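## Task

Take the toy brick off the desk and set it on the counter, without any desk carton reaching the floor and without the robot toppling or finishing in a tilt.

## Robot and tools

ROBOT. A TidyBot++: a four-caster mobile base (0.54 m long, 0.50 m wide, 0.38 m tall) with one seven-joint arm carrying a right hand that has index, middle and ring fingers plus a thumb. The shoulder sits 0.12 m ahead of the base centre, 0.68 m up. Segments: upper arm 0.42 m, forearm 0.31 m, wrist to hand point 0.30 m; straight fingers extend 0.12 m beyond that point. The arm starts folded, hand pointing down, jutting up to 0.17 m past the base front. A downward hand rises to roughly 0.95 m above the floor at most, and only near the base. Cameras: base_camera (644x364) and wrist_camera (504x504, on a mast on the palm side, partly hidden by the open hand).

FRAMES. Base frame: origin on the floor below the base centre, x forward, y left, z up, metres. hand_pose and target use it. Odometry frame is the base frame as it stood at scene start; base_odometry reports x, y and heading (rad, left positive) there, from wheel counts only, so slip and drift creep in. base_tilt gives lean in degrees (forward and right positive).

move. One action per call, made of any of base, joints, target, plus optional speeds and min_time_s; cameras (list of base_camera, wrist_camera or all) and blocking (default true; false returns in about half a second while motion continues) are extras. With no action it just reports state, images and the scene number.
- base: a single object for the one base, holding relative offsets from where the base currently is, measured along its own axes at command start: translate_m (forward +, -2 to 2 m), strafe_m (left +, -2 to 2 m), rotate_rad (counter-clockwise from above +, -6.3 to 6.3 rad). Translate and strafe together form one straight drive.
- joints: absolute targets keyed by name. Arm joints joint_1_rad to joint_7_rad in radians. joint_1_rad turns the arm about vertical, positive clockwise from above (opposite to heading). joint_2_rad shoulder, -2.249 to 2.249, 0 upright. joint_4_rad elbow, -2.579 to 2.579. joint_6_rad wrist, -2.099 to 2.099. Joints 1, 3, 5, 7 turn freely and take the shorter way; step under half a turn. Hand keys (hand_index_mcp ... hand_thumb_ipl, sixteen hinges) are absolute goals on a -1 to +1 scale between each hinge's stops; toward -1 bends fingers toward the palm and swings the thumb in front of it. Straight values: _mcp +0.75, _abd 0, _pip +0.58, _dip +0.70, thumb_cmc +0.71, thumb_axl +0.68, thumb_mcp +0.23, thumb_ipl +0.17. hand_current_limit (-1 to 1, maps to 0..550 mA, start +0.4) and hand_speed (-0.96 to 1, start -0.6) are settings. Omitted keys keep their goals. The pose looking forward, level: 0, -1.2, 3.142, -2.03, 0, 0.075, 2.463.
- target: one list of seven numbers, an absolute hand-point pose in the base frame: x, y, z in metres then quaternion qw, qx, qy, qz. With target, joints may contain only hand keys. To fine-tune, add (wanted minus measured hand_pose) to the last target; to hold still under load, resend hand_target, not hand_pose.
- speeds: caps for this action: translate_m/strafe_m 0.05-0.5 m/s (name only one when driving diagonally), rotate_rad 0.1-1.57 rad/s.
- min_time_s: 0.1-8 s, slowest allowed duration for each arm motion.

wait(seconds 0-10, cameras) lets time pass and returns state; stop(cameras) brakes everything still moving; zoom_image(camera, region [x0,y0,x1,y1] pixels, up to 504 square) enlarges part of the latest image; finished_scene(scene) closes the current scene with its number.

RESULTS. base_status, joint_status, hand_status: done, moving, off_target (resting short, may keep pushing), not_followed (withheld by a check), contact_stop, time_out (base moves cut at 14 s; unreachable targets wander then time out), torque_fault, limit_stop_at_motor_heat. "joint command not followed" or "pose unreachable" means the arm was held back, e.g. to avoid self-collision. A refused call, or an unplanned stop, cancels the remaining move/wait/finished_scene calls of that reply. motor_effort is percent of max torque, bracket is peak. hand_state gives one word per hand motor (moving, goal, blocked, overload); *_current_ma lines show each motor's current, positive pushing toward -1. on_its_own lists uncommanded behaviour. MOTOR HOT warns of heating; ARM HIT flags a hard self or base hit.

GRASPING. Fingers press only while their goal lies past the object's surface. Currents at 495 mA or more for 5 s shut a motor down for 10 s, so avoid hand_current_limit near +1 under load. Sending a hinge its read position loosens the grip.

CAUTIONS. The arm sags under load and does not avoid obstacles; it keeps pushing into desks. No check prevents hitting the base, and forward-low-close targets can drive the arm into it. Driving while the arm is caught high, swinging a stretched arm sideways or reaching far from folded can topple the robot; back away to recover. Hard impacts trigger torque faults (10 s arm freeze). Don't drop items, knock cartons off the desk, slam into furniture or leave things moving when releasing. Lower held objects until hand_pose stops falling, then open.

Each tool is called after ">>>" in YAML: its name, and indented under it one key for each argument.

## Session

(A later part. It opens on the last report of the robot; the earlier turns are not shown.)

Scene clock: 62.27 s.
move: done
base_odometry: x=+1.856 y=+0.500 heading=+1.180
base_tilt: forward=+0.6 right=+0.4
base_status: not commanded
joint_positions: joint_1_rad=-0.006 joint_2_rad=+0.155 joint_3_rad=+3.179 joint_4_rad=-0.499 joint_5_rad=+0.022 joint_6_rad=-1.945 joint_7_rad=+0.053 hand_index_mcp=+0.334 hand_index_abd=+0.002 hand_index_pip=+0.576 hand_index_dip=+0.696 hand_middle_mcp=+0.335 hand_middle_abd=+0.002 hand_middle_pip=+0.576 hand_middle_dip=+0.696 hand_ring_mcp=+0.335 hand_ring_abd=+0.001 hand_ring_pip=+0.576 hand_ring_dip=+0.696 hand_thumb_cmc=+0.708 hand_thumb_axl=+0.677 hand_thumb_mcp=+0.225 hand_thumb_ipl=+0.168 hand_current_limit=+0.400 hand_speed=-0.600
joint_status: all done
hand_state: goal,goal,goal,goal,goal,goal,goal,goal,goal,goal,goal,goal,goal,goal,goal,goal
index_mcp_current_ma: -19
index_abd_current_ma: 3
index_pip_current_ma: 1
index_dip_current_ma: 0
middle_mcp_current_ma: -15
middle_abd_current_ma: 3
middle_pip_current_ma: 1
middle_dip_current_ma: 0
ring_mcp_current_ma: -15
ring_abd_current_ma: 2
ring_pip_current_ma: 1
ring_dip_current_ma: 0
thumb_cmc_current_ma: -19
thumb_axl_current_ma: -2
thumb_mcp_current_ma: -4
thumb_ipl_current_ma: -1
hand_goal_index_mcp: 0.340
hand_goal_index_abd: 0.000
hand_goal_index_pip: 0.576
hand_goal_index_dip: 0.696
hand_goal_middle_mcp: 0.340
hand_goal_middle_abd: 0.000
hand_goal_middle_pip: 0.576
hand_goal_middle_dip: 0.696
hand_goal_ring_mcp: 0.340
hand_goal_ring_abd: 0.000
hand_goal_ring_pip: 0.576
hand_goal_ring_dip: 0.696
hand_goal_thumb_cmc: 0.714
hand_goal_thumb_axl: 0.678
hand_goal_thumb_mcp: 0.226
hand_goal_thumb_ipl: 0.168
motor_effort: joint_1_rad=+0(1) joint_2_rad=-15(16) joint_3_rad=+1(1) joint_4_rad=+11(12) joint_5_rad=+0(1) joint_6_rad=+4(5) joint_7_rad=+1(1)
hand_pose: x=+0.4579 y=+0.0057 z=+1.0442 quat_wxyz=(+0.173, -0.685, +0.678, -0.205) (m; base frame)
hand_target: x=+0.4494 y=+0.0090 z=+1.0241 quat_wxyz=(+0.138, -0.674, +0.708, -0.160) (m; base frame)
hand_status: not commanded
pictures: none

>>> move:
  base: {"strafe_m":0.33}
  speeds: {"strafe_m":0.12}
  cameras: ["wrist_camera"]

Scene clock: 66.23 s.
move: done
base_odometry: x=+1.551 y=+0.626 heading=+1.180
base_tilt: forward=+0.6 right=+0.4
base_status: done
joint_positions: joint_1_rad=-0.004 joint_2_rad=+0.158 joint_3_rad=+3.179 joint_4_rad=-0.499 joint_5_rad=+0.022 joint_6_rad=-1.946 joint_7_rad=+0.053 hand_index_mcp=+0.334 hand_index_abd=+0.001 hand_index_pip=+0.576 hand_index_dip=+0.696 hand_middle_mcp=+0.335 hand_middle_abd=+0.002 hand_middle_pip=+0.576 hand_middle_dip=+0.696 hand_ring_mcp=+0.335 hand_ring_abd=+0.001 hand_ring_pip=+0.576 hand_ring_dip=+0.696 hand_thumb_cmc=+0.708 hand_thumb_axl=+0.677 hand_thumb_mcp=+0.224 hand_thumb_ipl=+0.168 hand_current_limit=+0.400 hand_speed=-0.600
joint_status: not commanded
hand_state: goal,goal,goal,goal,goal,goal,goal,goal,goal,goal,goal,goal,goal,goal,goal,goal
index_mcp_current_ma: -17
index_abd_current_ma: 3
index_pip_current_ma: 1
index_dip_current_ma: 0
middle_mcp_current_ma: -13
middle_abd_current_ma: 3
middle_pip_current_ma: 1
middle_dip_current_ma: 0
ring_mcp_current_ma: -14
ring_abd_current_ma: 2
ring_pip_current_ma: 1
ring_dip_current_ma: 0
thumb_cmc_current_ma: -19
thumb_axl_current_ma: -2
thumb_mcp_current_ma: -5
thumb_ipl_current_ma: -1
hand_goal_index_mcp: 0.340
hand_goal_index_abd: 0.000
hand_goal_index_pip: 0.576
hand_goal_index_dip: 0.696
hand_goal_middle_mcp: 0.340
hand_goal_middle_abd: 0.000
hand_goal_middle_pip: 0.576
hand_goal_middle_dip: 0.696
hand_goal_ring_mcp: 0.340
hand_goal_ring_abd: 0.000
hand_goal_ring_pip: 0.576
hand_goal_ring_dip: 0.696
hand_goal_thumb_cmc: 0.714
hand_goal_thumb_axl: 0.678
hand_goal_thumb_mcp: 0.226
hand_goal_thumb_ipl: 0.168
motor_effort: joint_1_rad=+0(2) joint_2_rad=-15(16) joint_3_rad=+1(2) joint_4_rad=+11(12) joint_5_rad=+0(1) joint_6_rad=+6(6) joint_7_rad=+1(1)
hand_pose: x=+0.4589 y=+0.0050 z=+1.0431 quat_wxyz=(+0.171, -0.684, +0.679, -0.204) (m; base frame)
hand_target: x=+0.4494 y=+0.0090 z=+1.0241 quat_wxyz=(+0.138, -0.674, +0.708, -0.160) (m; base frame)
hand_status: not commanded
pictures: wrist_camera

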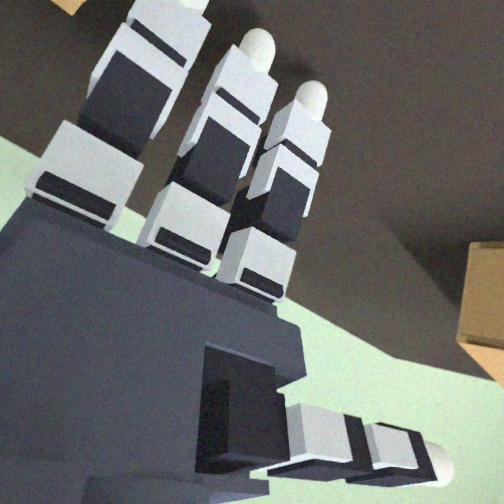

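>>> move:
  joints: {"joint_2_rad":-0.1}
  min_time_s: 1

>>> move:
  base: {"strafe_m":0.15}
  joints: {"joint_1_rad":-0.1,"joint_2_rad":0.15,"joint_4_rad":-0.15,"joint_6_rad":-1.6,"joint_7_rad":2.463,"hand_index_mcp":0.754,"hand_middle_mcp":0.754,"hand_ring_mcp":0.754}
  cameras: ["wrist_camera"]

Scene clock: 68.07 s.
move: done
base_odometry: x=+1.551 y=+0.626 heading=+1.180
base_tilt: forward=+0.6 right=+0.4
base_status: not commanded
joint_positions: joint_1_rad=-0.004 joint_2_rad=-0.092 joint_3_rad=+3.179 joint_4_rad=-0.505 joint_5_rad=+0.022 joint_6_rad=-1.948 joint_7_rad=+0.053 hand_index_mcp=+0.334 hand_index_abd=+0.001 hand_index_pip=+0.576 hand_index_dip=+0.696 hand_middle_mcp=+0.335 hand_middle_abd=+0.002 hand_middle_pip=+0.576 hand_middle_dip=+0.696 hand_ring_mcp=+0.335 hand_ring_abd=+0.001 hand_ring_pip=+0.576 hand_ring_dip=+0.696 hand_thumb_cmc=+0.708 hand_thumb_axl=+0.677 hand_thumb_mcp=+0.224 hand_thumb_ipl=+0.168 hand_current_limit=+0.400 hand_speed=-0.600
joint_status: all done
hand_state: goal,goal,goal,goal,goal,goal,goal,goal,goal,goal,goal,goal,goal,goal,goal,goal
index_mcp_current_ma: -16
index_abd_current_ma: 3
index_pip_current_ma: 1
index_dip_current_ma: 0
middle_mcp_current_ma: -13
middle_abd_current_ma: 3
middle_pip_current_ma: 1
middle_dip_current_ma: 0
ring_mcp_current_ma: -13
ring_abd_current_ma: 2
ring_pip_current_ma: 1
ring_dip_current_ma: 0
thumb_cmc_current_ma: -19
thumb_axl_current_ma: -2
thumb_mcp_current_ma: -5
thumb_ipl_current_ma: -1
hand_goal_index_mcp: 0.340
hand_goal_index_abd: 0.000
hand_goal_index_pip: 0.576
hand_goal_index_dip: 0.696
hand_goal_middle_mcp: 0.340
hand_goal_middle_abd: 0.000
hand_goal_middle_pip: 0.576
hand_goal_middle_dip: 0.696
hand_goal_ring_mcp: 0.340
hand_goal_ring_abd: 0.000
hand_goal_ring_pip: 0.576
hand_goal_ring_dip: 0.696
hand_goal_thumb_cmc: 0.714
hand_goal_thumb_axl: 0.678
hand_goal_thumb_mcp: 0.226
hand_goal_thumb_ipl: 0.168
motor_effort: joint_1_rad=+0(1) joint_2_rad=-6(19) joint_3_rad=+1(1) joint_4_rad=+9(13) joint_5_rad=+0(1) joint_6_rad=+6(7) joint_7_rad=+1(1)
hand_pose: x=+0.3584 y=+0.0046 z=+1.1139 quat_wxyz=(+0.253, -0.655, +0.653, -0.285) (m; base frame)
hand_target: x=+0.3390 y=+0.0090 z=+1.1036 quat_wxyz=(+0.237, -0.644, +0.681, -0.255) (m; base frame)
hand_status: not commanded
pictures: none

Scene clock: 70.97 s.
move: done
base_odometry: x=+1.413 y=+0.684 heading=+1.179
base_tilt: forward=+0.6 right=+0.4
base_status: done
joint_positions: joint_1_rad=-0.085 joint_2_rad=+0.123 joint_3_rad=+3.179 joint_4_rad=-0.162 joint_5_rad=+0.022 joint_6_rad=-1.663 joint_7_rad=+2.409 hand_index_mcp=+0.758 hand_index_abd=+0.001 hand_index_pip=+0.576 hand_index_dip=+0.696 hand_middle_mcp=+0.758 hand_middle_abd=+0.002 hand_middle_pip=+0.576 hand_middle_dip=+0.696 hand_ring_mcp=+0.758 hand_ring_abd=+0.001 hand_ring_pip=+0.576 hand_ring_dip=+0.696 hand_thumb_cmc=+0.718 hand_thumb_axl=+0.677 hand_thumb_mcp=+0.224 hand_thumb_ipl=+0.168 hand_current_limit=+0.400 hand_speed=-0.600
joint_status: all done
hand_state: goal,goal,goal,goal,goal,goal,goal,goal,goal,goal,goal,goal,goal,goal,goal,goal
index_mcp_current_ma: 13
index_abd_current_ma: 3
index_pip_current_ma: 1
index_dip_current_ma: 0
middle_mcp_current_ma: 10
middle_abd_current_ma: 3
middle_pip_current_ma: 1
middle_dip_current_ma: 0
ring_mcp_current_ma: 10
ring_abd_current_ma: 2
ring_pip_current_ma: 1
ring_dip_current_ma: 0
thumb_cmc_current_ma: 9
thumb_axl_current_ma: -2
thumb_mcp_current_ma: -5
thumb_ipl_current_ma: -1
hand_goal_index_mcp: 0.754
hand_goal_index_abd: 0.000
hand_goal_index_pip: 0.576
hand_goal_index_dip: 0.696
hand_goal_middle_mcp: 0.754
hand_goal_middle_abd: 0.000
hand_goal_middle_pip: 0.576
hand_goal_middle_dip: 0.696
hand_goal_ring_mcp: 0.754
hand_goal_ring_abd: 0.000
hand_goal_ring_pip: 0.576
hand_goal_ring_dip: 0.696
hand_goal_thumb_cmc: 0.714
hand_goal_thumb_axl: 0.678
hand_goal_thumb_mcp: 0.226
hand_goal_thumb_ipl: 0.168
motor_effort: joint_1_rad=+0(2) joint_2_rad=-13(14) joint_3_rad=+1(2) joint_4_rad=+9(11) joint_5_rad=+0(1) joint_6_rad=+9(10) joint_7_rad=+1(2)
hand_pose: x=+0.5586 y=-0.0552 z=+1.3357 quat_wxyz=(-0.226, -0.750, -0.349, -0.515) (m; base frame)
hand_target: x=+0.5793 y=-0.0437 z=+1.3507 quat_wxyz=(-0.244, -0.725, -0.369, -0.528) (m; base frame)
hand_status: not commanded
pictures: wrist_camera

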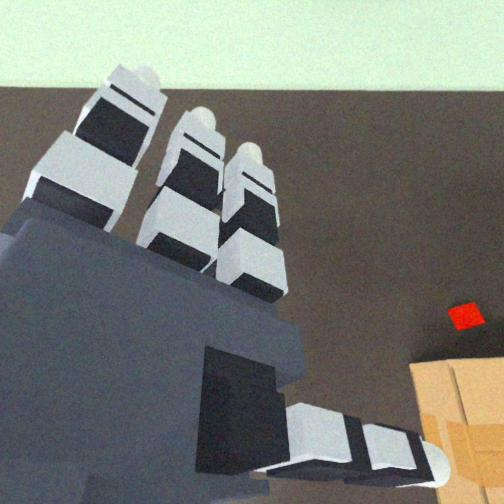

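>>> zoom_image:
  camera: "wrist_camera"
  region: [424, 280, 504, 360]

Scaled by 6.300 from the camera's 504x504 image, which has a finer 720x720 frame.

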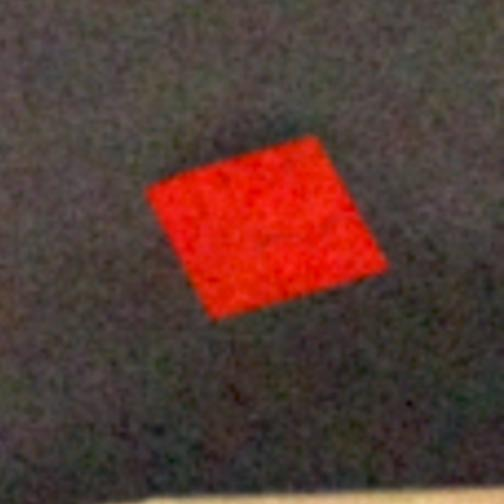

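>>> move:
  joints: {"joint_1_rad":0.0,"joint_2_rad":0.05,"joint_4_rad":-0.35,"joint_6_rad":-1.8,"joint_7_rad":0.0,"hand_index_mcp":0.34,"hand_middle_mcp":0.34,"hand_ring_mcp":0.34}

>>> move:
  joints: {"joint_2_rad":0.16,"joint_4_rad":-0.54,"joint_6_rad":-2.01}
  min_time_s: 2

>>> move:
  joints: {"joint_2_rad":0.20}
  min_time_s: 1

>>> move:
  joints: {"joint_2_rad":0.22}
  min_time_s: 1
  cameras: ["wrist_camera"]

Scene clock: 79.37 s.
move: done
base_odometry: x=+1.413 y=+0.684 heading=+1.179
base_tilt: forward=+0.6 right=+0.4
base_status: not commanded
joint_positions: joint_1_rad=-0.016 joint_2_rad=+0.095 joint_3_rad=+3.179 joint_4_rad=-0.329 joint_5_rad=+0.022 joint_6_rad=-1.730 joint_7_rad=+0.053 hand_index_mcp=+0.336 hand_index_abd=+0.001 hand_index_pip=+0.576 hand_index_dip=+0.696 hand_middle_mcp=+0.337 hand_middle_abd=+0.002 hand_middle_pip=+0.576 hand_middle_dip=+0.696 hand_ring_mcp=+0.336 hand_ring_abd=+0.001 hand_ring_pip=+0.576 hand_ring_dip=+0.696 hand_thumb_cmc=+0.709 hand_thumb_axl=+0.677 hand_thumb_mcp=+0.224 hand_thumb_ipl=+0.168 hand_current_limit=+0.400 hand_speed=-0.600
joint_status: all done
hand_state: goal,goal,goal,goal,goal,goal,goal,goal,goal,goal,goal,goal,goal,goal,goal,goal
index_mcp_current_ma: -10
index_abd_current_ma: 3
index_pip_current_ma: 1
index_dip_current_ma: 0
middle_mcp_current_ma: -9
middle_abd_current_ma: 3
middle_pip_current_ma: 1
middle_dip_current_ma: 0
ring_mcp_current_ma: -10
ring_abd_current_ma: 2
ring_pip_current_ma: 1
ring_dip_current_ma: 0
thumb_cmc_current_ma: -14
thumb_axl_current_ma: -2
thumb_mcp_current_ma: -5
thumb_ipl_current_ma: -1
hand_goal_index_mcp: 0.340
hand_goal_index_abd: 0.000
hand_goal_index_pip: 0.576
hand_goal_index_dip: 0.696
hand_goal_middle_mcp: 0.340
hand_goal_middle_abd: 0.000
hand_goal_middle_pip: 0.576
hand_goal_middle_dip: 0.696
hand_goal_ring_mcp: 0.340
hand_goal_ring_abd: 0.000
hand_goal_ring_pip: 0.576
hand_goal_ring_dip: 0.696
hand_goal_thumb_cmc: 0.714
hand_goal_thumb_axl: 0.678
hand_goal_thumb_mcp: 0.226
hand_goal_thumb_ipl: 0.168
motor_effort: joint_1_rad=+0(1) joint_2_rad=-12(14) joint_3_rad=+1(1) joint_4_rad=+10(12) joint_5_rad=+0(1) joint_6_rad=+7(10) joint_7_rad=+1(2)
hand_pose: x=+0.4934 y=+0.0068 z=+1.1491 quat_wxyz=(+0.315, -0.628, +0.617, -0.354) (m; base frame)
hand_target: x=+0.4575 y=+0.0062 z=+1.1452 quat_wxyz=(+0.308, -0.613, +0.646, -0.333) (m; base frame)
hand_status: not commanded
pictures: none

Scene clock: 81.70 s.
move: done
base_odometry: x=+1.413 y=+0.684 heading=+1.179
base_tilt: forward=+0.6 right=+0.4
base_status: not commanded
joint_positions: joint_1_rad=-0.016 joint_2_rad=+0.134 joint_3_rad=+3.179 joint_4_rad=-0.519 joint_5_rad=+0.022 joint_6_rad=-1.944 joint_7_rad=+0.053 hand_index_mcp=+0.336 hand_index_abd=+0.001 hand_index_pip=+0.576 hand_index_dip=+0.696 hand_middle_mcp=+0.337 hand_middle_abd=+0.002 hand_middle_pip=+0.576 hand_middle_dip=+0.696 hand_ring_mcp=+0.336 hand_ring_abd=+0.001 hand_ring_pip=+0.576 hand_ring_dip=+0.696 hand_thumb_cmc=+0.709 hand_thumb_axl=+0.677 hand_thumb_mcp=+0.224 hand_thumb_ipl=+0.168 hand_current_limit=+0.400 hand_speed=-0.600
joint_status: all done
hand_state: goal,goal,goal,goal,goal,goal,goal,goal,goal,goal,goal,goal,goal,goal,goal,goal
index_mcp_current_ma: -10
index_abd_current_ma: 3
index_pip_current_ma: 1
index_dip_current_ma: 0
middle_mcp_current_ma: -9
middle_abd_current_ma: 3
middle_pip_current_ma: 1
middle_dip_current_ma: 0
ring_mcp_current_ma: -10
ring_abd_current_ma: 2
ring_pip_current_ma: 1
ring_dip_current_ma: 0
thumb_cmc_current_ma: -14
thumb_axl_current_ma: -2
thumb_mcp_current_ma: -5
thumb_ipl_current_ma: -1
hand_goal_index_mcp: 0.340
hand_goal_index_abd: 0.000
hand_goal_index_pip: 0.576
hand_goal_index_dip: 0.696
hand_goal_middle_mcp: 0.340
hand_goal_middle_abd: 0.000
hand_goal_middle_pip: 0.576
hand_goal_middle_dip: 0.696
hand_goal_ring_mcp: 0.340
hand_goal_ring_abd: 0.000
hand_goal_ring_pip: 0.576
hand_goal_ring_dip: 0.696
hand_goal_thumb_cmc: 0.714
hand_goal_thumb_axl: 0.678
hand_goal_thumb_mcp: 0.226
hand_goal_thumb_ipl: 0.168
motor_effort: joint_1_rad=+0(1) joint_2_rad=-14(16) joint_3_rad=+1(1) joint_4_rad=+12(12) joint_5_rad=+0(1) joint_6_rad=+4(8) joint_7_rad=+1(1)
hand_pose: x=+0.4496 y=+0.0087 z=+1.0458 quat_wxyz=(+0.175, -0.687, +0.674, -0.205) (m; base frame)
hand_target: x=+0.4388 y=+0.0091 z=+1.0278 quat_wxyz=(+0.140, -0.673, +0.708, -0.162) (m; base frame)
hand_status: not commanded
pictures: none

Scene clock: 83.00 s.
move: done
base_odometry: x=+1.413 y=+0.684 heading=+1.179
base_tilt: forward=+0.6 right=+0.4
base_status: not commanded
joint_positions: joint_1_rad=-0.016 joint_2_rad=+0.167 joint_3_rad=+3.179 joint_4_rad=-0.519 joint_5_rad=+0.022 joint_6_rad=-1.945 joint_7_rad=+0.051 hand_index_mcp=+0.336 hand_index_abd=+0.001 hand_index_pip=+0.575 hand_index_dip=+0.696 hand_middle_mcp=+0.337 hand_middle_abd=+0.002 hand_middle_pip=+0.576 hand_middle_dip=+0.696 hand_ring_mcp=+0.336 hand_ring_abd=+0.001 hand_ring_pip=+0.576 hand_ring_dip=+0.696 hand_thumb_cmc=+0.709 hand_thumb_axl=+0.677 hand_thumb_mcp=+0.224 hand_thumb_ipl=+0.168 hand_current_limit=+0.400 hand_speed=-0.600
joint_status: all done
hand_state: goal,goal,goal,goal,goal,goal,goal,goal,goal,goal,goal,goal,goal,goal,goal,goal
index_mcp_current_ma: -13
index_abd_current_ma: 1
index_pip_current_ma: -2
index_dip_current_ma: 0
middle_mcp_current_ma: -9
middle_abd_current_ma: 3
middle_pip_current_ma: 1
middle_dip_current_ma: 0
ring_mcp_current_ma: -10
ring_abd_current_ma: 2
ring_pip_current_ma: 1
ring_dip_current_ma: 0
thumb_cmc_current_ma: -14
thumb_axl_current_ma: -2
thumb_mcp_current_ma: -5
thumb_ipl_current_ma: -1
hand_goal_index_mcp: 0.340
hand_goal_index_abd: 0.000
hand_goal_index_pip: 0.576
hand_goal_index_dip: 0.696
hand_goal_middle_mcp: 0.340
hand_goal_middle_abd: 0.000
hand_goal_middle_pip: 0.576
hand_goal_middle_dip: 0.696
hand_goal_ring_mcp: 0.340
hand_goal_ring_abd: 0.000
hand_goal_ring_pip: 0.576
hand_goal_ring_dip: 0.696
hand_goal_thumb_cmc: 0.714
hand_goal_thumb_axl: 0.678
hand_goal_thumb_mcp: 0.226
hand_goal_thumb_ipl: 0.168
motor_effort: joint_1_rad=+0(0) joint_2_rad=-13(16) joint_3_rad=+1(1) joint_4_rad=+9(12) joint_5_rad=+0(1) joint_6_rad=+4(5) joint_7_rad=+1(1)
hand_pose: x=+0.4612 y=+0.0091 z=+1.0345 quat_wxyz=(+0.163, -0.690, +0.678, -0.193) (m; base frame)
hand_target: x=+0.4523 y=+0.0091 z=+1.0148 quat_wxyz=(+0.126, -0.676, +0.710, -0.149) (m; base frame)
hand_status: not commanded
pictures: none

Scene clock: 84.27 s.
move: done
base_odometry: x=+1.413 y=+0.684 heading=+1.179
base_tilt: forward=+0.6 right=+0.4
base_status: not commanded
joint_positions: joint_1_rad=-0.016 joint_2_rad=+0.167 joint_3_rad=+3.179 joint_4_rad=-0.519 joint_5_rad=+0.022 joint_6_rad=-1.945 joint_7_rad=+0.051 hand_index_mcp=+0.335 hand_index_abd=+0.000 hand_index_pip=+0.575 hand_index_dip=+0.696 hand_middle_mcp=+0.337 hand_middle_abd=+0.002 hand_middle_pip=+0.576 hand_middle_dip=+0.696 hand_ring_mcp=+0.336 hand_ring_abd=+0.001 hand_ring_pip=+0.576 hand_ring_dip=+0.696 hand_thumb_cmc=+0.709 hand_thumb_axl=+0.677 hand_thumb_mcp=+0.224 hand_thumb_ipl=+0.168 hand_current_limit=+0.400 hand_speed=-0.600
joint_status: all done
hand_state: goal,goal,goal,goal,goal,goal,goal,goal,goal,goal,goal,goal,goal,goal,goal,goal
index_mcp_current_ma: -13
index_abd_current_ma: 1
index_pip_current_ma: -2
index_dip_current_ma: 0
middle_mcp_current_ma: -9
middle_abd_current_ma: 3
middle_pip_current_ma: 1
middle_dip_current_ma: 0
ring_mcp_current_ma: -10
ring_abd_current_ma: 2
ring_pip_current_ma: 1
ring_dip_current_ma: 0
thumb_cmc_current_ma: -14
thumb_axl_current_ma: -2
thumb_mcp_current_ma: -5
thumb_ipl_current_ma: -1
hand_goal_index_mcp: 0.340
hand_goal_index_abd: 0.000
hand_goal_index_pip: 0.576
hand_goal_index_dip: 0.696
hand_goal_middle_mcp: 0.340
hand_goal_middle_abd: 0.000
hand_goal_middle_pip: 0.576
hand_goal_middle_dip: 0.696
hand_goal_ring_mcp: 0.340
hand_goal_ring_abd: 0.000
hand_goal_ring_pip: 0.576
hand_goal_ring_dip: 0.696
hand_goal_thumb_cmc: 0.714
hand_goal_thumb_axl: 0.678
hand_goal_thumb_mcp: 0.226
hand_goal_thumb_ipl: 0.168
motor_effort: joint_1_rad=+0(1) joint_2_rad=-12(14) joint_3_rad=+1(1) joint_4_rad=+9(10) joint_5_rad=+0(1) joint_6_rad=+2(4) joint_7_rad=+1(1)
hand_pose: x=+0.4613 y=+0.0091 z=+1.0343 quat_wxyz=(+0.163, -0.690, +0.678, -0.193) (m; base frame)
hand_target: x=+0.4589 y=+0.0091 z=+1.0080 quat_wxyz=(+0.119, -0.678, +0.711, -0.142) (m; base frame)
hand_status: not commanded
pictures: wrist_camera

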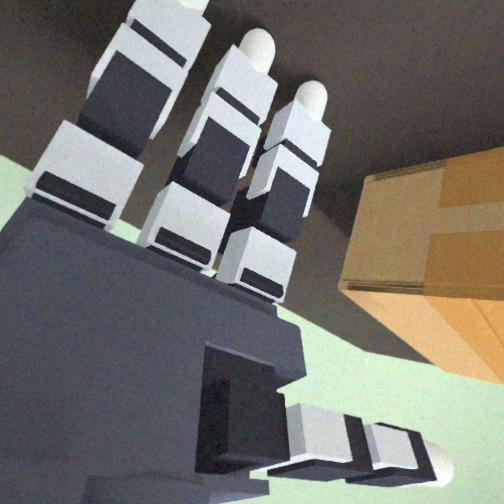

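>>> move:
  joints: {"joint_2_rad":0.03,"hand_index_abd":-0.1,"hand_middle_abd":0.1,"hand_ring_mcp":0.9}
  min_time_s: 1.5

>>> move:
  base: {"translate_m":-0.034,"strafe_m":-0.354}
  speeds: {"strafe_m":0.2}
  cameras: ["wrist_camera"]

Scene clock: 92.07 s.
move: done
base_odometry: x=+1.413 y=+0.684 heading=+1.179
base_tilt: forward=+0.6 right=+0.4
base_status: not commanded
joint_positions: joint_1_rad=-0.014 joint_2_rad=+0.065 joint_3_rad=+3.179 joint_4_rad=-0.522 joint_5_rad=+0.022 joint_6_rad=-1.949 joint_7_rad=+0.048 hand_index_mcp=+0.338 hand_index_abd=-0.089 hand_index_pip=+0.575 hand_index_dip=+0.696 hand_middle_mcp=+0.337 hand_middle_abd=+0.096 hand_middle_pip=+0.576 hand_middle_dip=+0.696 hand_ring_mcp=+0.885 hand_ring_abd=+0.001 hand_ring_pip=+0.576 hand_ring_dip=+0.696 hand_thumb_cmc=+0.709 hand_thumb_axl=+0.677 hand_thumb_mcp=+0.224 hand_thumb_ipl=+0.168 hand_current_limit=+0.400 hand_speed=-0.600
joint_status: all done
hand_state: goal,goal,goal,goal,goal,goal,goal,goal,goal,goal,goal,goal,goal,goal,goal,goal
index_mcp_current_ma: -4
index_abd_current_ma: 27
index_pip_current_ma: -2
index_dip_current_ma: 0
middle_mcp_current_ma: -9
middle_abd_current_ma: -9
middle_pip_current_ma: 1
middle_dip_current_ma: 0
ring_mcp_current_ma: -53
ring_abd_current_ma: 2
ring_pip_current_ma: 1
ring_dip_current_ma: 0
thumb_cmc_current_ma: -14
thumb_axl_current_ma: -2
thumb_mcp_current_ma: -5
thumb_ipl_current_ma: -1
hand_goal_index_mcp: 0.340
hand_goal_index_abd: -0.100
hand_goal_index_pip: 0.576
hand_goal_index_dip: 0.696
hand_goal_middle_mcp: 0.340
hand_goal_middle_abd: 0.100
hand_goal_middle_pip: 0.576
hand_goal_middle_dip: 0.696
hand_goal_ring_mcp: 0.900
hand_goal_ring_abd: 0.000
hand_goal_ring_pip: 0.576
hand_goal_ring_dip: 0.696
hand_goal_thumb_cmc: 0.714
hand_goal_thumb_axl: 0.678
hand_goal_thumb_mcp: 0.226
hand_goal_thumb_ipl: 0.168
motor_effort: joint_1_rad=+0(2) joint_2_rad=-13(17) joint_3_rad=+1(2) joint_4_rad=+11(12) joint_5_rad=+0(3) joint_6_rad=+5(6) joint_7_rad=+0(2)
hand_pose: x=+0.4223 y=+0.0085 z=+1.0667 quat_wxyz=(+0.197, -0.678, +0.671, -0.225) (m; base frame)
hand_target: x=+0.3912 y=+0.0091 z=+1.0664 quat_wxyz=(+0.186, -0.661, +0.697, -0.206) (m; base frame)
hand_status: not commanded
pictures: none

Scene clock: 94.60 s.
move: done
base_odometry: x=+1.727 y=+0.517 heading=+1.179
base_tilt: forward=+0.6 right=+0.4
base_status: done
joint_positions: joint_1_rad=-0.008 joint_2_rad=+0.062 joint_3_rad=+3.179 joint_4_rad=-0.522 joint_5_rad=+0.021 joint_6_rad=-1.949 joint_7_rad=+0.048 hand_index_mcp=+0.339 hand_index_abd=-0.089 hand_index_pip=+0.575 hand_index_dip=+0.696 hand_middle_mcp=+0.338 hand_middle_abd=+0.097 hand_middle_pip=+0.576 hand_middle_dip=+0.696 hand_ring_mcp=+0.885 hand_ring_abd=+0.001 hand_ring_pip=+0.576 hand_ring_dip=+0.696 hand_thumb_cmc=+0.709 hand_thumb_axl=+0.677 hand_thumb_mcp=+0.224 hand_thumb_ipl=+0.168 hand_current_limit=+0.400 hand_speed=-0.600
joint_status: not commanded
hand_state: goal,goal,goal,goal,goal,goal,goal,goal,goal,goal,goal,goal,goal,goal,goal,goal
index_mcp_current_ma: -3
index_abd_current_ma: 29
index_pip_current_ma: -2
index_dip_current_ma: 0
middle_mcp_current_ma: -6
middle_abd_current_ma: -6
middle_pip_current_ma: 1
middle_dip_current_ma: 0
ring_mcp_current_ma: -53
ring_abd_current_ma: 2
ring_pip_current_ma: 1
ring_dip_current_ma: 0
thumb_cmc_current_ma: -14
thumb_axl_current_ma: -2
thumb_mcp_current_ma: -6
thumb_ipl_current_ma: -1
hand_goal_index_mcp: 0.340
hand_goal_index_abd: -0.100
hand_goal_index_pip: 0.576
hand_goal_index_dip: 0.696
hand_goal_middle_mcp: 0.340
hand_goal_middle_abd: 0.100
hand_goal_middle_pip: 0.576
hand_goal_middle_dip: 0.696
hand_goal_ring_mcp: 0.900
hand_goal_ring_abd: 0.000
hand_goal_ring_pip: 0.576
hand_goal_ring_dip: 0.696
hand_goal_thumb_cmc: 0.714
hand_goal_thumb_axl: 0.678
hand_goal_thumb_mcp: 0.226
hand_goal_thumb_ipl: 0.168
motor_effort: joint_1_rad=+0(3) joint_2_rad=-12(14) joint_3_rad=+1(3) joint_4_rad=+11(12) joint_5_rad=-1(2) joint_6_rad=+5(6) joint_7_rad=+1(1)
hand_pose: x=+0.4214 y=+0.0067 z=+1.0673 quat_wxyz=(+0.197, -0.676, +0.673, -0.226) (m; base frame)
hand_target: x=+0.3912 y=+0.0091 z=+1.0664 quat_wxyz=(+0.186, -0.661, +0.697, -0.206) (m; base frame)
hand_status: not commanded
pictures: wrist_camera

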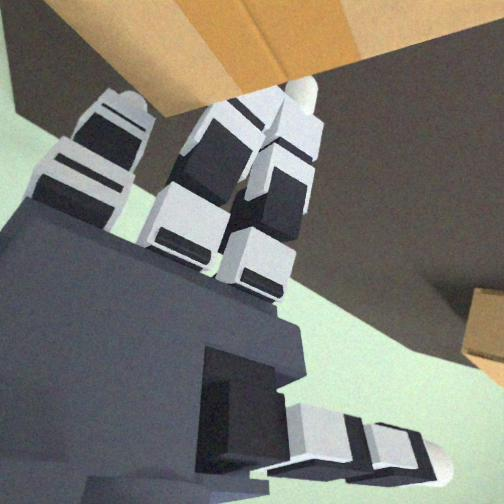

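>>> move:
  joints: {"joint_4_rad":-0.2}
  min_time_s: 1.5

>>> move:
  base: {"strafe_m":0.3}
  speeds: {"strafe_m":0.3}
  joints: {"joint_1_rad":-0.1,"joint_2_rad":0.15,"joint_4_rad":-0.15,"joint_6_rad":-1.6,"joint_7_rad":2.463,"hand_index_mcp":0.754,"hand_middle_mcp":0.754,"hand_ring_mcp":0.754}

>>> wait:
  seconds: 0.3
  cameras: ["wrist_camera"]

Scene clock: 104.57 s.
move: done
base_odometry: x=+1.727 y=+0.517 heading=+1.179
base_tilt: forward=+0.6 right=+0.4
base_status: not commanded
joint_positions: joint_1_rad=-0.008 joint_2_rad=+0.061 joint_3_rad=+3.179 joint_4_rad=-0.211 joint_5_rad=+0.021 joint_6_rad=-1.949 joint_7_rad=+0.048 hand_index_mcp=+0.338 hand_index_abd=-0.089 hand_index_pip=+0.575 hand_index_dip=+0.696 hand_middle_mcp=+0.337 hand_middle_abd=+0.097 hand_middle_pip=+0.576 hand_middle_dip=+0.696 hand_ring_mcp=+0.885 hand_ring_abd=+0.001 hand_ring_pip=+0.576 hand_ring_dip=+0.696 hand_thumb_cmc=+0.709 hand_thumb_axl=+0.677 hand_thumb_mcp=+0.224 hand_thumb_ipl=+0.168 hand_current_limit=+0.400 hand_speed=-0.600
joint_status: all done
hand_state: goal,goal,goal,goal,goal,goal,goal,goal,goal,goal,goal,goal,goal,goal,goal,goal
index_mcp_current_ma: -5
index_abd_current_ma: 29
index_pip_current_ma: -2
index_dip_current_ma: 0
middle_mcp_current_ma: -8
middle_abd_current_ma: -6
middle_pip_current_ma: 1
middle_dip_current_ma: 0
ring_mcp_current_ma: -53
ring_abd_current_ma: 2
ring_pip_current_ma: 1
ring_dip_current_ma: 0
thumb_cmc_current_ma: -14
thumb_axl_current_ma: -2
thumb_mcp_current_ma: -6
thumb_ipl_current_ma: -1
hand_goal_index_mcp: 0.340
hand_goal_index_abd: -0.100
hand_goal_index_pip: 0.576
hand_goal_index_dip: 0.696
hand_goal_middle_mcp: 0.340
hand_goal_middle_abd: 0.100
hand_goal_middle_pip: 0.576
hand_goal_middle_dip: 0.696
hand_goal_ring_mcp: 0.900
hand_goal_ring_abd: 0.000
hand_goal_ring_pip: 0.576
hand_goal_ring_dip: 0.696
hand_goal_thumb_cmc: 0.714
hand_goal_thumb_axl: 0.678
hand_goal_thumb_mcp: 0.226
hand_goal_thumb_ipl: 0.168
motor_effort: joint_1_rad=+0(1) joint_2_rad=-10(13) joint_3_rad=+1(1) joint_4_rad=+8(12) joint_5_rad=+0(1) joint_6_rad=+7(8) joint_7_rad=+1(1)
hand_pose: x=+0.4181 y=+0.0070 z=+1.1537 quat_wxyz=(+0.296, -0.634, +0.633, -0.332) (m; base frame)
hand_target: x=+0.3884 y=+0.0093 z=+1.1547 quat_wxyz=(+0.297, -0.618, +0.654, -0.319) (m; base frame)
hand_status: not commanded
pictures: none

Scene clock: 107.43 s.
move: done
base_odometry: x=+1.449 y=+0.631 heading=+1.180
base_tilt: forward=+0.6 right=+0.4
base_status: done
joint_positions: joint_1_rad=-0.085 joint_2_rad=+0.122 joint_3_rad=+3.179 joint_4_rad=-0.164 joint_5_rad=+0.021 joint_6_rad=-1.663 joint_7_rad=+2.410 hand_index_mcp=+0.758 hand_index_abd=-0.089 hand_index_pip=+0.575 hand_index_dip=+0.696 hand_middle_mcp=+0.758 hand_middle_abd=+0.097 hand_middle_pip=+0.576 hand_middle_dip=+0.696 hand_ring_mcp=+0.758 hand_ring_abd=+0.001 hand_ring_pip=+0.576 hand_ring_dip=+0.696 hand_thumb_cmc=+0.718 hand_thumb_axl=+0.677 hand_thumb_mcp=+0.224 hand_thumb_ipl=+0.168 hand_current_limit=+0.400 hand_speed=-0.600
joint_status: all done
hand_state: goal,goal,goal,goal,goal,goal,goal,goal,goal,goal,goal,goal,goal,goal,goal,goal
index_mcp_current_ma: 12
index_abd_current_ma: 29
index_pip_current_ma: -2
index_dip_current_ma: 0
middle_mcp_current_ma: 10
middle_abd_current_ma: -6
middle_pip_current_ma: 0
middle_dip_current_ma: 0
ring_mcp_current_ma: 10
ring_abd_current_ma: 2
ring_pip_current_ma: 0
ring_dip_current_ma: 0
thumb_cmc_current_ma: 9
thumb_axl_current_ma: -2
thumb_mcp_current_ma: -6
thumb_ipl_current_ma: -1
hand_goal_index_mcp: 0.754
hand_goal_index_abd: -0.100
hand_goal_index_pip: 0.576
hand_goal_index_dip: 0.696
hand_goal_middle_mcp: 0.754
hand_goal_middle_abd: 0.100
hand_goal_middle_pip: 0.576
hand_goal_middle_dip: 0.696
hand_goal_ring_mcp: 0.754
hand_goal_ring_abd: 0.000
hand_goal_ring_pip: 0.576
hand_goal_ring_dip: 0.696
hand_goal_thumb_cmc: 0.714
hand_goal_thumb_axl: 0.678
hand_goal_thumb_mcp: 0.226
hand_goal_thumb_ipl: 0.168
motor_effort: joint_1_rad=+0(2) joint_2_rad=-11(13) joint_3_rad=+1(2) joint_4_rad=+9(11) joint_5_rad=+0(2) joint_6_rad=+8(10) joint_7_rad=+1(2)
hand_pose: x=+0.5584 y=-0.0551 z=+1.3354 quat_wxyz=(-0.226, -0.750, -0.350, -0.514) (m; base frame)
hand_target: x=+0.5793 y=-0.0437 z=+1.3507 quat_wxyz=(-0.244, -0.725, -0.369, -0.528) (m; base frame)
hand_status: not commanded
pictures: none

Scene clock: 107.73 s.
base_odometry: x=+1.449 y=+0.631 heading=+1.180
base_tilt: forward=+0.6 right=+0.4
base_status: done
joint_positions: joint_1_rad=-0.085 joint_2_rad=+0.122 joint_3_rad=+3.179 joint_4_rad=-0.164 joint_5_rad=+0.021 joint_6_rad=-1.663 joint_7_rad=+2.410 hand_index_mcp=+0.758 hand_index_abd=-0.089 hand_index_pip=+0.575 hand_index_dip=+0.696 hand_middle_mcp=+0.758 hand_middle_abd=+0.097 hand_middle_pip=+0.576 hand_middle_dip=+0.696 hand_ring_mcp=+0.758 hand_ring_abd=+0.001 hand_ring_pip=+0.576 hand_ring_dip=+0.696 hand_thumb_cmc=+0.718 hand_thumb_axl=+0.677 hand_thumb_mcp=+0.224 hand_thumb_ipl=+0.168 hand_current_limit=+0.400 hand_speed=-0.600
joint_status: all done
hand_state: goal,goal,goal,goal,goal,goal,goal,goal,goal,goal,goal,goal,goal,goal,goal,goal
index_mcp_current_ma: 12
index_abd_current_ma: 29
index_pip_current_ma: -2
index_dip_current_ma: 0
middle_mcp_current_ma: 10
middle_abd_current_ma: -6
middle_pip_current_ma: 0
middle_dip_current_ma: 0
ring_mcp_current_ma: 10
ring_abd_current_ma: 2
ring_pip_current_ma: 0
ring_dip_current_ma: 0
thumb_cmc_current_ma: 9
thumb_axl_current_ma: -2
thumb_mcp_current_ma: -6
thumb_ipl_current_ma: -1
hand_goal_index_mcp: 0.754
hand_goal_index_abd: -0.100
hand_goal_index_pip: 0.576
hand_goal_index_dip: 0.696
hand_goal_middle_mcp: 0.754
hand_goal_middle_abd: 0.100
hand_goal_middle_pip: 0.576
hand_goal_middle_dip: 0.696
hand_goal_ring_mcp: 0.754
hand_goal_ring_abd: 0.000
hand_goal_ring_pip: 0.576
hand_goal_ring_dip: 0.696
hand_goal_thumb_cmc: 0.714
hand_goal_thumb_axl: 0.678
hand_goal_thumb_mcp: 0.226
hand_goal_thumb_ipl: 0.168
motor_effort: joint_1_rad=+0(2) joint_2_rad=-12(13) joint_3_rad=+1(2) joint_4_rad=+9(11) joint_5_rad=+0(2) joint_6_rad=+8(10) joint_7_rad=+1(2)
hand_pose: x=+0.5584 y=-0.0551 z=+1.3354 quat_wxyz=(-0.226, -0.750, -0.350, -0.514) (m; base frame)
hand_target: x=+0.5793 y=-0.0437 z=+1.3507 quat_wxyz=(-0.244, -0.725, -0.369, -0.528) (m; base frame)
hand_status: not commanded
wait: 0.30 s; at rest by 0.27 s
pictures: wrist_camera

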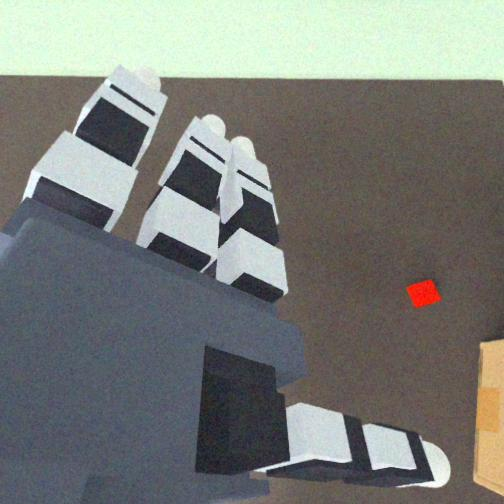

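>>> move:
  base: {"translate_m":0.051,"strafe_m":-0.392}
  speeds: {"strafe_m":0.3}
  joints: {"joint_1_rad":0.0,"joint_7_rad":0.0,"joint_2_rad":0.1,"joint_4_rad":-0.15,"joint_6_rad":-1.6,"hand_index_mcp":0.34,"hand_middle_mcp":0.34,"hand_ring_mcp":0.34,"hand_index_abd":0.0,"hand_middle_abd":0.0}

>>> move:
  joints: {"joint_2_rad":0.12,"joint_4_rad":-0.54,"joint_6_rad":-2.01}
  min_time_s: 2.5
  cameras: ["wrist_camera"]

Scene clock: 114.10 s.
move: done
base_odometry: x=+1.831 y=+0.529 heading=+1.180
base_tilt: forward=+0.6 right=+0.4
base_status: done
joint_positions: joint_1_rad=-0.016 joint_2_rad=+0.122 joint_3_rad=+3.179 joint_4_rad=-0.161 joint_5_rad=+0.021 joint_6_rad=-1.661 joint_7_rad=+0.053 hand_index_mcp=+0.335 hand_index_abd=+0.001 hand_index_pip=+0.575 hand_index_dip=+0.696 hand_middle_mcp=+0.336 hand_middle_abd=+0.004 hand_middle_pip=+0.576 hand_middle_dip=+0.696 hand_ring_mcp=+0.335 hand_ring_abd=+0.001 hand_ring_pip=+0.576 hand_ring_dip=+0.696 hand_thumb_cmc=+0.708 hand_thumb_axl=+0.677 hand_thumb_mcp=+0.224 hand_thumb_ipl=+0.168 hand_current_limit=+0.400 hand_speed=-0.600
joint_status: all done
hand_state: goal,goal,goal,goal,goal,goal,goal,goal,goal,goal,goal,goal,goal,goal,goal,goal
index_mcp_current_ma: -15
index_abd_current_ma: 2
index_pip_current_ma: -1
index_dip_current_ma: 0
middle_mcp_current_ma: -12
middle_abd_current_ma: 10
middle_pip_current_ma: 0
middle_dip_current_ma: 0
ring_mcp_current_ma: -13
ring_abd_current_ma: 2
ring_pip_current_ma: 0
ring_dip_current_ma: 0
thumb_cmc_current_ma: -17
thumb_axl_current_ma: -2
thumb_mcp_current_ma: -6
thumb_ipl_current_ma: -1
hand_goal_index_mcp: 0.340
hand_goal_index_abd: 0.000
hand_goal_index_pip: 0.576
hand_goal_index_dip: 0.696
hand_goal_middle_mcp: 0.340
hand_goal_middle_abd: 0.000
hand_goal_middle_pip: 0.576
hand_goal_middle_dip: 0.696
hand_goal_ring_mcp: 0.340
hand_goal_ring_abd: 0.000
hand_goal_ring_pip: 0.576
hand_goal_ring_dip: 0.696
hand_goal_thumb_cmc: 0.714
hand_goal_thumb_axl: 0.678
hand_goal_thumb_mcp: 0.226
hand_goal_thumb_ipl: 0.168
motor_effort: joint_1_rad=+0(2) joint_2_rad=-12(13) joint_3_rad=+1(1) joint_4_rad=+9(10) joint_5_rad=+0(1) joint_6_rad=+8(9) joint_7_rad=+1(1)
hand_pose: x=+0.5082 y=+0.0074 z=+1.2109 quat_wxyz=(+0.376, -0.590, +0.579, -0.420) (m; base frame)
hand_target: x=+0.5064 y=+0.0051 z=+1.2401 quat_wxyz=(+0.410, -0.550, +0.579, -0.440) (m; base frame)
hand_status: not commanded
pictures: none

Scene clock: 116.90 s.
move: done
base_odometry: x=+1.831 y=+0.529 heading=+1.180
base_tilt: forward=+0.6 right=+0.4
base_status: not commanded
joint_positions: joint_1_rad=-0.016 joint_2_rad=+0.122 joint_3_rad=+3.179 joint_4_rad=-0.520 joint_5_rad=+0.021 joint_6_rad=-1.943 joint_7_rad=+0.053 hand_index_mcp=+0.335 hand_index_abd=+0.001 hand_index_pip=+0.575 hand_index_dip=+0.696 hand_middle_mcp=+0.336 hand_middle_abd=+0.004 hand_middle_pip=+0.576 hand_middle_dip=+0.696 hand_ring_mcp=+0.335 hand_ring_abd=+0.001 hand_ring_pip=+0.576 hand_ring_dip=+0.696 hand_thumb_cmc=+0.708 hand_thumb_axl=+0.677 hand_thumb_mcp=+0.224 hand_thumb_ipl=+0.168 hand_current_limit=+0.400 hand_speed=-0.600
joint_status: all done
hand_state: goal,goal,goal,goal,goal,goal,goal,goal,goal,goal,goal,goal,goal,goal,goal,goal
index_mcp_current_ma: -15
index_abd_current_ma: 2
index_pip_current_ma: -1
index_dip_current_ma: 0
middle_mcp_current_ma: -12
middle_abd_current_ma: 9
middle_pip_current_ma: 0
middle_dip_current_ma: 0
ring_mcp_current_ma: -13
ring_abd_current_ma: 2
ring_pip_current_ma: 0
ring_dip_current_ma: 0
thumb_cmc_current_ma: -17
thumb_axl_current_ma: -2
thumb_mcp_current_ma: -6
thumb_ipl_current_ma: -1
hand_goal_index_mcp: 0.340
hand_goal_index_abd: 0.000
hand_goal_index_pip: 0.576
hand_goal_index_dip: 0.696
hand_goal_middle_mcp: 0.340
hand_goal_middle_abd: 0.000
hand_goal_middle_pip: 0.576
hand_goal_middle_dip: 0.696
hand_goal_ring_mcp: 0.340
hand_goal_ring_abd: 0.000
hand_goal_ring_pip: 0.576
hand_goal_ring_dip: 0.696
hand_goal_thumb_cmc: 0.714
hand_goal_thumb_axl: 0.678
hand_goal_thumb_mcp: 0.226
hand_goal_thumb_ipl: 0.168
motor_effort: joint_1_rad=+0(0) joint_2_rad=-14(15) joint_3_rad=+1(1) joint_4_rad=+11(13) joint_5_rad=+0(1) joint_6_rad=+5(10) joint_7_rad=+1(1)
hand_pose: x=+0.4456 y=+0.0089 z=+1.0495 quat_wxyz=(+0.179, -0.686, +0.673, -0.209) (m; base frame)
hand_target: x=+0.4247 y=+0.0091 z=+1.0403 quat_wxyz=(+0.154, -0.670, +0.705, -0.176) (m; base frame)
hand_status: not commanded
pictures: wrist_camera

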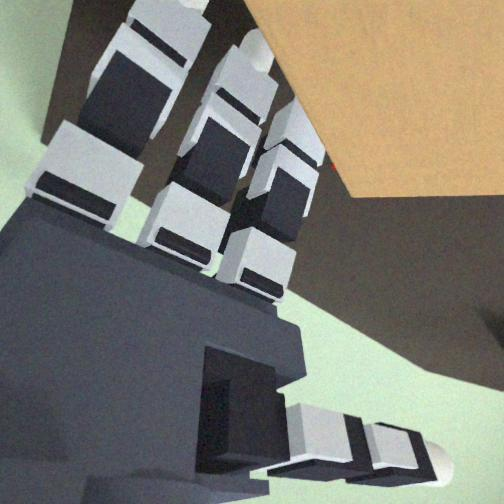

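>>> move:
  joints: {"joint_2_rad":0.19}
  min_time_s: 1.5
  cameras: ["wrist_camera"]

Scene clock: 119.27 s.
move: done
base_odometry: x=+1.831 y=+0.529 heading=+1.180
base_tilt: forward=+0.6 right=+0.4
base_status: not commanded
joint_positions: joint_1_rad=-0.016 joint_2_rad=+0.160 joint_3_rad=+3.179 joint_4_rad=-0.520 joint_5_rad=+0.021 joint_6_rad=-1.946 joint_7_rad=+0.053 hand_index_mcp=+0.335 hand_index_abd=+0.001 hand_index_pip=+0.575 hand_index_dip=+0.696 hand_middle_mcp=+0.336 hand_middle_abd=+0.004 hand_middle_pip=+0.576 hand_middle_dip=+0.696 hand_ring_mcp=+0.335 hand_ring_abd=+0.001 hand_ring_pip=+0.576 hand_ring_dip=+0.696 hand_thumb_cmc=+0.708 hand_thumb_axl=+0.677 hand_thumb_mcp=+0.224 hand_thumb_ipl=+0.168 hand_current_limit=+0.400 hand_speed=-0.600
joint_status: all done
hand_state: goal,goal,goal,goal,goal,goal,goal,goal,goal,goal,goal,goal,goal,goal,goal,goal
index_mcp_current_ma: -15
index_abd_current_ma: 2
index_pip_current_ma: -1
index_dip_current_ma: 0
middle_mcp_current_ma: -12
middle_abd_current_ma: 9
middle_pip_current_ma: 0
middle_dip_current_ma: 0
ring_mcp_current_ma: -13
ring_abd_current_ma: 2
ring_pip_current_ma: 0
ring_dip_current_ma: 0
thumb_cmc_current_ma: -17
thumb_axl_current_ma: -2
thumb_mcp_current_ma: -6
thumb_ipl_current_ma: -1
hand_goal_index_mcp: 0.340
hand_goal_index_abd: 0.000
hand_goal_index_pip: 0.576
hand_goal_index_dip: 0.696
hand_goal_middle_mcp: 0.340
hand_goal_middle_abd: 0.000
hand_goal_middle_pip: 0.576
hand_goal_middle_dip: 0.696
hand_goal_ring_mcp: 0.340
hand_goal_ring_abd: 0.000
hand_goal_ring_pip: 0.576
hand_goal_ring_dip: 0.696
hand_goal_thumb_cmc: 0.714
hand_goal_thumb_axl: 0.678
hand_goal_thumb_mcp: 0.226
hand_goal_thumb_ipl: 0.168
motor_effort: joint_1_rad=+0(0) joint_2_rad=-15(17) joint_3_rad=+1(1) joint_4_rad=+11(12) joint_5_rad=+0(1) joint_6_rad=+4(6) joint_7_rad=+1(1)
hand_pose: x=+0.4586 y=+0.0092 z=+1.0365 quat_wxyz=(+0.165, -0.691, +0.677, -0.195) (m; base frame)
hand_target: x=+0.4490 y=+0.0091 z=+1.0181 quat_wxyz=(+0.130, -0.676, +0.710, -0.152) (m; base frame)
hand_status: not commanded
pictures: wrist_camera

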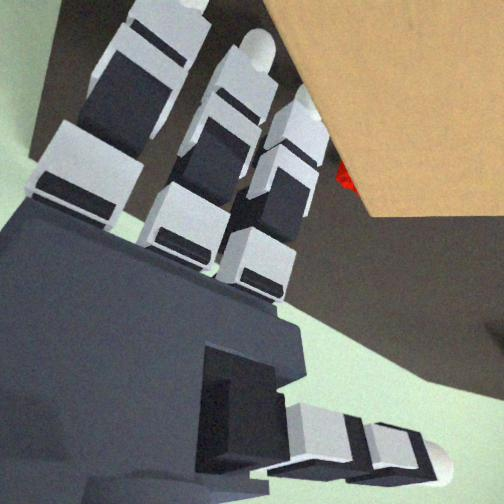

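>>> move:
  base: {"strafe_m":0.17}
  speeds: {"strafe_m":0.1}
  cameras: ["wrist_camera"]

Scene clock: 122.73 s.
move: done
base_odometry: x=+1.674 y=+0.594 heading=+1.180
base_tilt: forward=+0.6 right=+0.4
base_status: done
joint_positions: joint_1_rad=-0.008 joint_2_rad=+0.162 joint_3_rad=+3.179 joint_4_rad=-0.520 joint_5_rad=+0.021 joint_6_rad=-1.946 joint_7_rad=+0.053 hand_index_mcp=+0.335 hand_index_abd=+0.001 hand_index_pip=+0.575 hand_index_dip=+0.696 hand_middle_mcp=+0.336 hand_middle_abd=+0.004 hand_middle_pip=+0.576 hand_middle_dip=+0.696 hand_ring_mcp=+0.336 hand_ring_abd=+0.001 hand_ring_pip=+0.576 hand_ring_dip=+0.696 hand_thumb_cmc=+0.708 hand_thumb_axl=+0.677 hand_thumb_mcp=+0.224 hand_thumb_ipl=+0.168 hand_current_limit=+0.400 hand_speed=-0.600
joint_status: not commanded
hand_state: goal,goal,goal,goal,goal,goal,goal,goal,goal,goal,goal,goal,goal,goal,goal,goal
index_mcp_current_ma: -15
index_abd_current_ma: 2
index_pip_current_ma: -1
index_dip_current_ma: 0
middle_mcp_current_ma: -12
middle_abd_current_ma: 8
middle_pip_current_ma: 0
middle_dip_current_ma: 0
ring_mcp_current_ma: -12
ring_abd_current_ma: 2
ring_pip_current_ma: 0
ring_dip_current_ma: 0
thumb_cmc_current_ma: -17
thumb_axl_current_ma: -2
thumb_mcp_current_ma: -6
thumb_ipl_current_ma: -1
hand_goal_index_mcp: 0.340
hand_goal_index_abd: 0.000
hand_goal_index_pip: 0.576
hand_goal_index_dip: 0.696
hand_goal_middle_mcp: 0.340
hand_goal_middle_abd: 0.000
hand_goal_middle_pip: 0.576
hand_goal_middle_dip: 0.696
hand_goal_ring_mcp: 0.340
hand_goal_ring_abd: 0.000
hand_goal_ring_pip: 0.576
hand_goal_ring_dip: 0.696
hand_goal_thumb_cmc: 0.714
hand_goal_thumb_axl: 0.678
hand_goal_thumb_mcp: 0.226
hand_goal_thumb_ipl: 0.168
motor_effort: joint_1_rad=+0(2) joint_2_rad=-16(18) joint_3_rad=+0(2) joint_4_rad=+11(12) joint_5_rad=+0(1) joint_6_rad=+4(5) joint_7_rad=+1(1)
hand_pose: x=+0.4590 y=+0.0065 z=+1.0360 quat_wxyz=(+0.164, -0.688, +0.680, -0.195) (m; base frame)
hand_target: x=+0.4490 y=+0.0091 z=+1.0181 quat_wxyz=(+0.130, -0.676, +0.710, -0.152) (m; base frame)
hand_status: not commanded
pictures: wrist_camera

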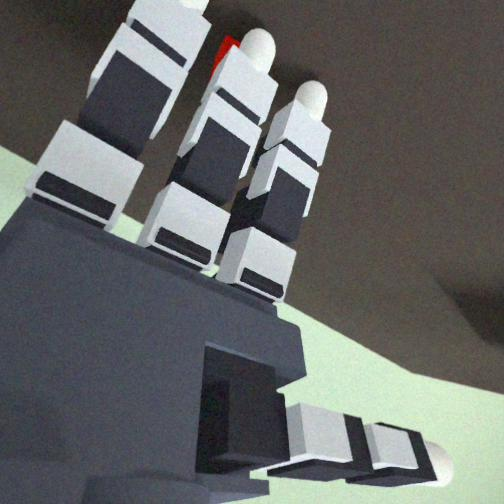

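>>> move:
  joints: {"joint_4_rad":-0.25}
  min_time_s: 1.5

>>> move:
  base: {"strafe_m":0.25}
  speeds: {"strafe_m":0.3}
  joints: {"joint_1_rad":-0.1,"joint_2_rad":0.15,"joint_4_rad":-0.15,"joint_6_rad":-1.6,"joint_7_rad":2.463,"hand_index_mcp":0.754,"hand_middle_mcp":0.754,"hand_ring_mcp":0.754}

>>> wait:
  seconds: 0.3
  cameras: ["wrist_camera"]

>>> zoom_image:
  camera: "wrist_camera"
  region: [364, 240, 464, 340]

Scene clock: 128.33 s.
move: done
base_odometry: x=+1.674 y=+0.594 heading=+1.180
base_tilt: forward=+0.6 right=+0.4
base_status: not commanded
joint_positions: joint_1_rad=-0.008 joint_2_rad=+0.164 joint_3_rad=+3.179 joint_4_rad=-0.260 joint_5_rad=+0.021 joint_6_rad=-1.947 joint_7_rad=+0.053 hand_index_mcp=+0.335 hand_index_abd=+0.001 hand_index_pip=+0.575 hand_index_dip=+0.696 hand_middle_mcp=+0.336 hand_middle_abd=+0.004 hand_middle_pip=+0.576 hand_middle_dip=+0.696 hand_ring_mcp=+0.336 hand_ring_abd=+0.001 hand_ring_pip=+0.576 hand_ring_dip=+0.696 hand_thumb_cmc=+0.708 hand_thumb_axl=+0.677 hand_thumb_mcp=+0.224 hand_thumb_ipl=+0.168 hand_current_limit=+0.400 hand_speed=-0.600
joint_status: all done
hand_state: goal,goal,goal,goal,goal,goal,goal,goal,goal,goal,goal,goal,goal,goal,goal,goal
index_mcp_current_ma: -15
index_abd_current_ma: 2
index_pip_current_ma: -1
index_dip_current_ma: 0
middle_mcp_current_ma: -12
middle_abd_current_ma: 8
middle_pip_current_ma: 0
middle_dip_current_ma: 0
ring_mcp_current_ma: -12
ring_abd_current_ma: 2
ring_pip_current_ma: 0
ring_dip_current_ma: 0
thumb_cmc_current_ma: -17
thumb_axl_current_ma: -2
thumb_mcp_current_ma: -6
thumb_ipl_current_ma: -1
hand_goal_index_mcp: 0.340
hand_goal_index_abd: 0.000
hand_goal_index_pip: 0.576
hand_goal_index_dip: 0.696
hand_goal_middle_mcp: 0.340
hand_goal_middle_abd: 0.000
hand_goal_middle_pip: 0.576
hand_goal_middle_dip: 0.696
hand_goal_ring_mcp: 0.340
hand_goal_ring_abd: 0.000
hand_goal_ring_pip: 0.576
hand_goal_ring_dip: 0.696
hand_goal_thumb_cmc: 0.714
hand_goal_thumb_axl: 0.678
hand_goal_thumb_mcp: 0.226
hand_goal_thumb_ipl: 0.168
motor_effort: joint_1_rad=+0(1) joint_2_rad=-14(17) joint_3_rad=+1(1) joint_4_rad=+9(13) joint_5_rad=+0(1) joint_6_rad=+6(7) joint_7_rad=+0(1)
hand_pose: x=+0.4663 y=+0.0068 z=+1.1069 quat_wxyz=(+0.247, -0.659, +0.652, -0.284) (m; base frame)
hand_target: x=+0.4605 y=+0.0092 z=+1.0926 quat_wxyz=(+0.227, -0.648, +0.682, -0.252) (m; base frame)
hand_status: not commanded
pictures: none

Scene clock: 131.20 s.
move: done
base_odometry: x=+1.443 y=+0.690 heading=+1.180
base_tilt: forward=+0.6 right=+0.4
base_status: done
joint_positions: joint_1_rad=-0.085 joint_2_rad=+0.164 joint_3_rad=+3.179 joint_4_rad=-0.163 joint_5_rad=+0.021 joint_6_rad=-1.663 joint_7_rad=+2.410 hand_index_mcp=+0.758 hand_index_abd=+0.001 hand_index_pip=+0.575 hand_index_dip=+0.696 hand_middle_mcp=+0.757 hand_middle_abd=+0.003 hand_middle_pip=+0.576 hand_middle_dip=+0.696 hand_ring_mcp=+0.758 hand_ring_abd=+0.001 hand_ring_pip=+0.576 hand_ring_dip=+0.696 hand_thumb_cmc=+0.717 hand_thumb_axl=+0.677 hand_thumb_mcp=+0.224 hand_thumb_ipl=+0.168 hand_current_limit=+0.400 hand_speed=-0.600
joint_status: all done
hand_state: goal,goal,goal,goal,goal,goal,goal,goal,goal,goal,goal,goal,goal,goal,goal,goal
index_mcp_current_ma: 12
index_abd_current_ma: 2
index_pip_current_ma: -1
index_dip_current_ma: 0
middle_mcp_current_ma: 10
middle_abd_current_ma: 8
middle_pip_current_ma: 0
middle_dip_current_ma: 0
ring_mcp_current_ma: 10
ring_abd_current_ma: 2
ring_pip_current_ma: 0
ring_dip_current_ma: 0
thumb_cmc_current_ma: 9
thumb_axl_current_ma: -2
thumb_mcp_current_ma: -6
thumb_ipl_current_ma: -1
hand_goal_index_mcp: 0.754
hand_goal_index_abd: 0.000
hand_goal_index_pip: 0.576
hand_goal_index_dip: 0.696
hand_goal_middle_mcp: 0.754
hand_goal_middle_abd: 0.000
hand_goal_middle_pip: 0.576
hand_goal_middle_dip: 0.696
hand_goal_ring_mcp: 0.754
hand_goal_ring_abd: 0.000
hand_goal_ring_pip: 0.576
hand_goal_ring_dip: 0.696
hand_goal_thumb_cmc: 0.714
hand_goal_thumb_axl: 0.678
hand_goal_thumb_mcp: 0.226
hand_goal_thumb_ipl: 0.168
motor_effort: joint_1_rad=+0(2) joint_2_rad=-13(15) joint_3_rad=+1(1) joint_4_rad=+9(12) joint_5_rad=+0(1) joint_6_rad=+8(9) joint_7_rad=+1(2)
hand_pose: x=+0.5852 y=-0.0528 z=+1.3170 quat_wxyz=(-0.220, -0.760, -0.355, -0.498) (m; base frame)
hand_target: x=+0.5793 y=-0.0437 z=+1.3507 quat_wxyz=(-0.244, -0.725, -0.369, -0.528) (m; base frame)
hand_status: not commanded
pictures: none

Scene clock: 131.50 s.
base_odometry: x=+1.443 y=+0.690 heading=+1.180
base_tilt: forward=+0.6 right=+0.4
base_status: done
joint_positions: joint_1_rad=-0.085 joint_2_rad=+0.164 joint_3_rad=+3.179 joint_4_rad=-0.163 joint_5_rad=+0.021 joint_6_rad=-1.663 joint_7_rad=+2.410 hand_index_mcp=+0.758 hand_index_abd=+0.001 hand_index_pip=+0.575 hand_index_dip=+0.696 hand_middle_mcp=+0.757 hand_middle_abd=+0.003 hand_middle_pip=+0.576 hand_middle_dip=+0.696 hand_ring_mcp=+0.758 hand_ring_abd=+0.001 hand_ring_pip=+0.576 hand_ring_dip=+0.696 hand_thumb_cmc=+0.717 hand_thumb_axl=+0.677 hand_thumb_mcp=+0.224 hand_thumb_ipl=+0.168 hand_current_limit=+0.400 hand_speed=-0.600
joint_status: all done
hand_state: goal,goal,goal,goal,goal,goal,goal,goal,goal,goal,goal,goal,goal,goal,goal,goal
index_mcp_current_ma: 12
index_abd_current_ma: 2
index_pip_current_ma: -1
index_dip_current_ma: 0
middle_mcp_current_ma: 10
middle_abd_current_ma: 8
middle_pip_current_ma: 0
middle_dip_current_ma: 0
ring_mcp_current_ma: 10
ring_abd_current_ma: 2
ring_pip_current_ma: 0
ring_dip_current_ma: 0
thumb_cmc_current_ma: 9
thumb_axl_current_ma: -2
thumb_mcp_current_ma: -6
thumb_ipl_current_ma: -1
hand_goal_index_mcp: 0.754
hand_goal_index_abd: 0.000
hand_goal_index_pip: 0.576
hand_goal_index_dip: 0.696
hand_goal_middle_mcp: 0.754
hand_goal_middle_abd: 0.000
hand_goal_middle_pip: 0.576
hand_goal_middle_dip: 0.696
hand_goal_ring_mcp: 0.754
hand_goal_ring_abd: 0.000
hand_goal_ring_pip: 0.576
hand_goal_ring_dip: 0.696
hand_goal_thumb_cmc: 0.714
hand_goal_thumb_axl: 0.678
hand_goal_thumb_mcp: 0.226
hand_goal_thumb_ipl: 0.168
motor_effort: joint_1_rad=+0(2) joint_2_rad=-14(15) joint_3_rad=+1(1) joint_4_rad=+10(12) joint_5_rad=+0(1) joint_6_rad=+8(9) joint_7_rad=+1(2)
hand_pose: x=+0.5852 y=-0.0528 z=+1.3170 quat_wxyz=(-0.220, -0.760, -0.355, -0.498) (m; base frame)
hand_target: x=+0.5793 y=-0.0437 z=+1.3507 quat_wxyz=(-0.244, -0.725, -0.369, -0.528) (m; base frame)
hand_status: not commanded
wait: 0.30 s; at rest by 0.27 s
pictures: wrist_camera

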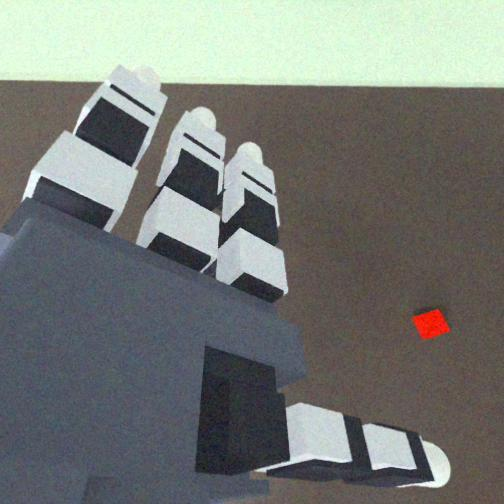

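Scaled by 5.040 from the camera's 504x504 image, which has a finer 720x720 frame.

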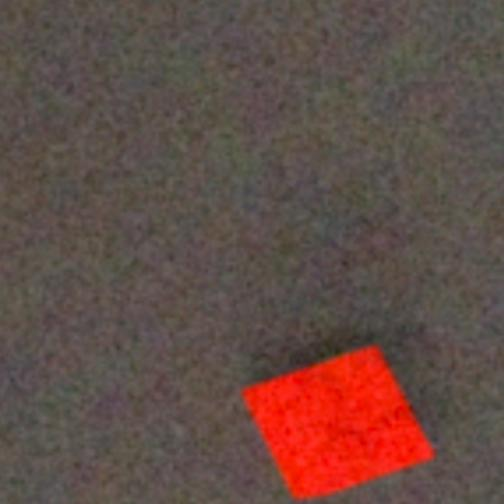

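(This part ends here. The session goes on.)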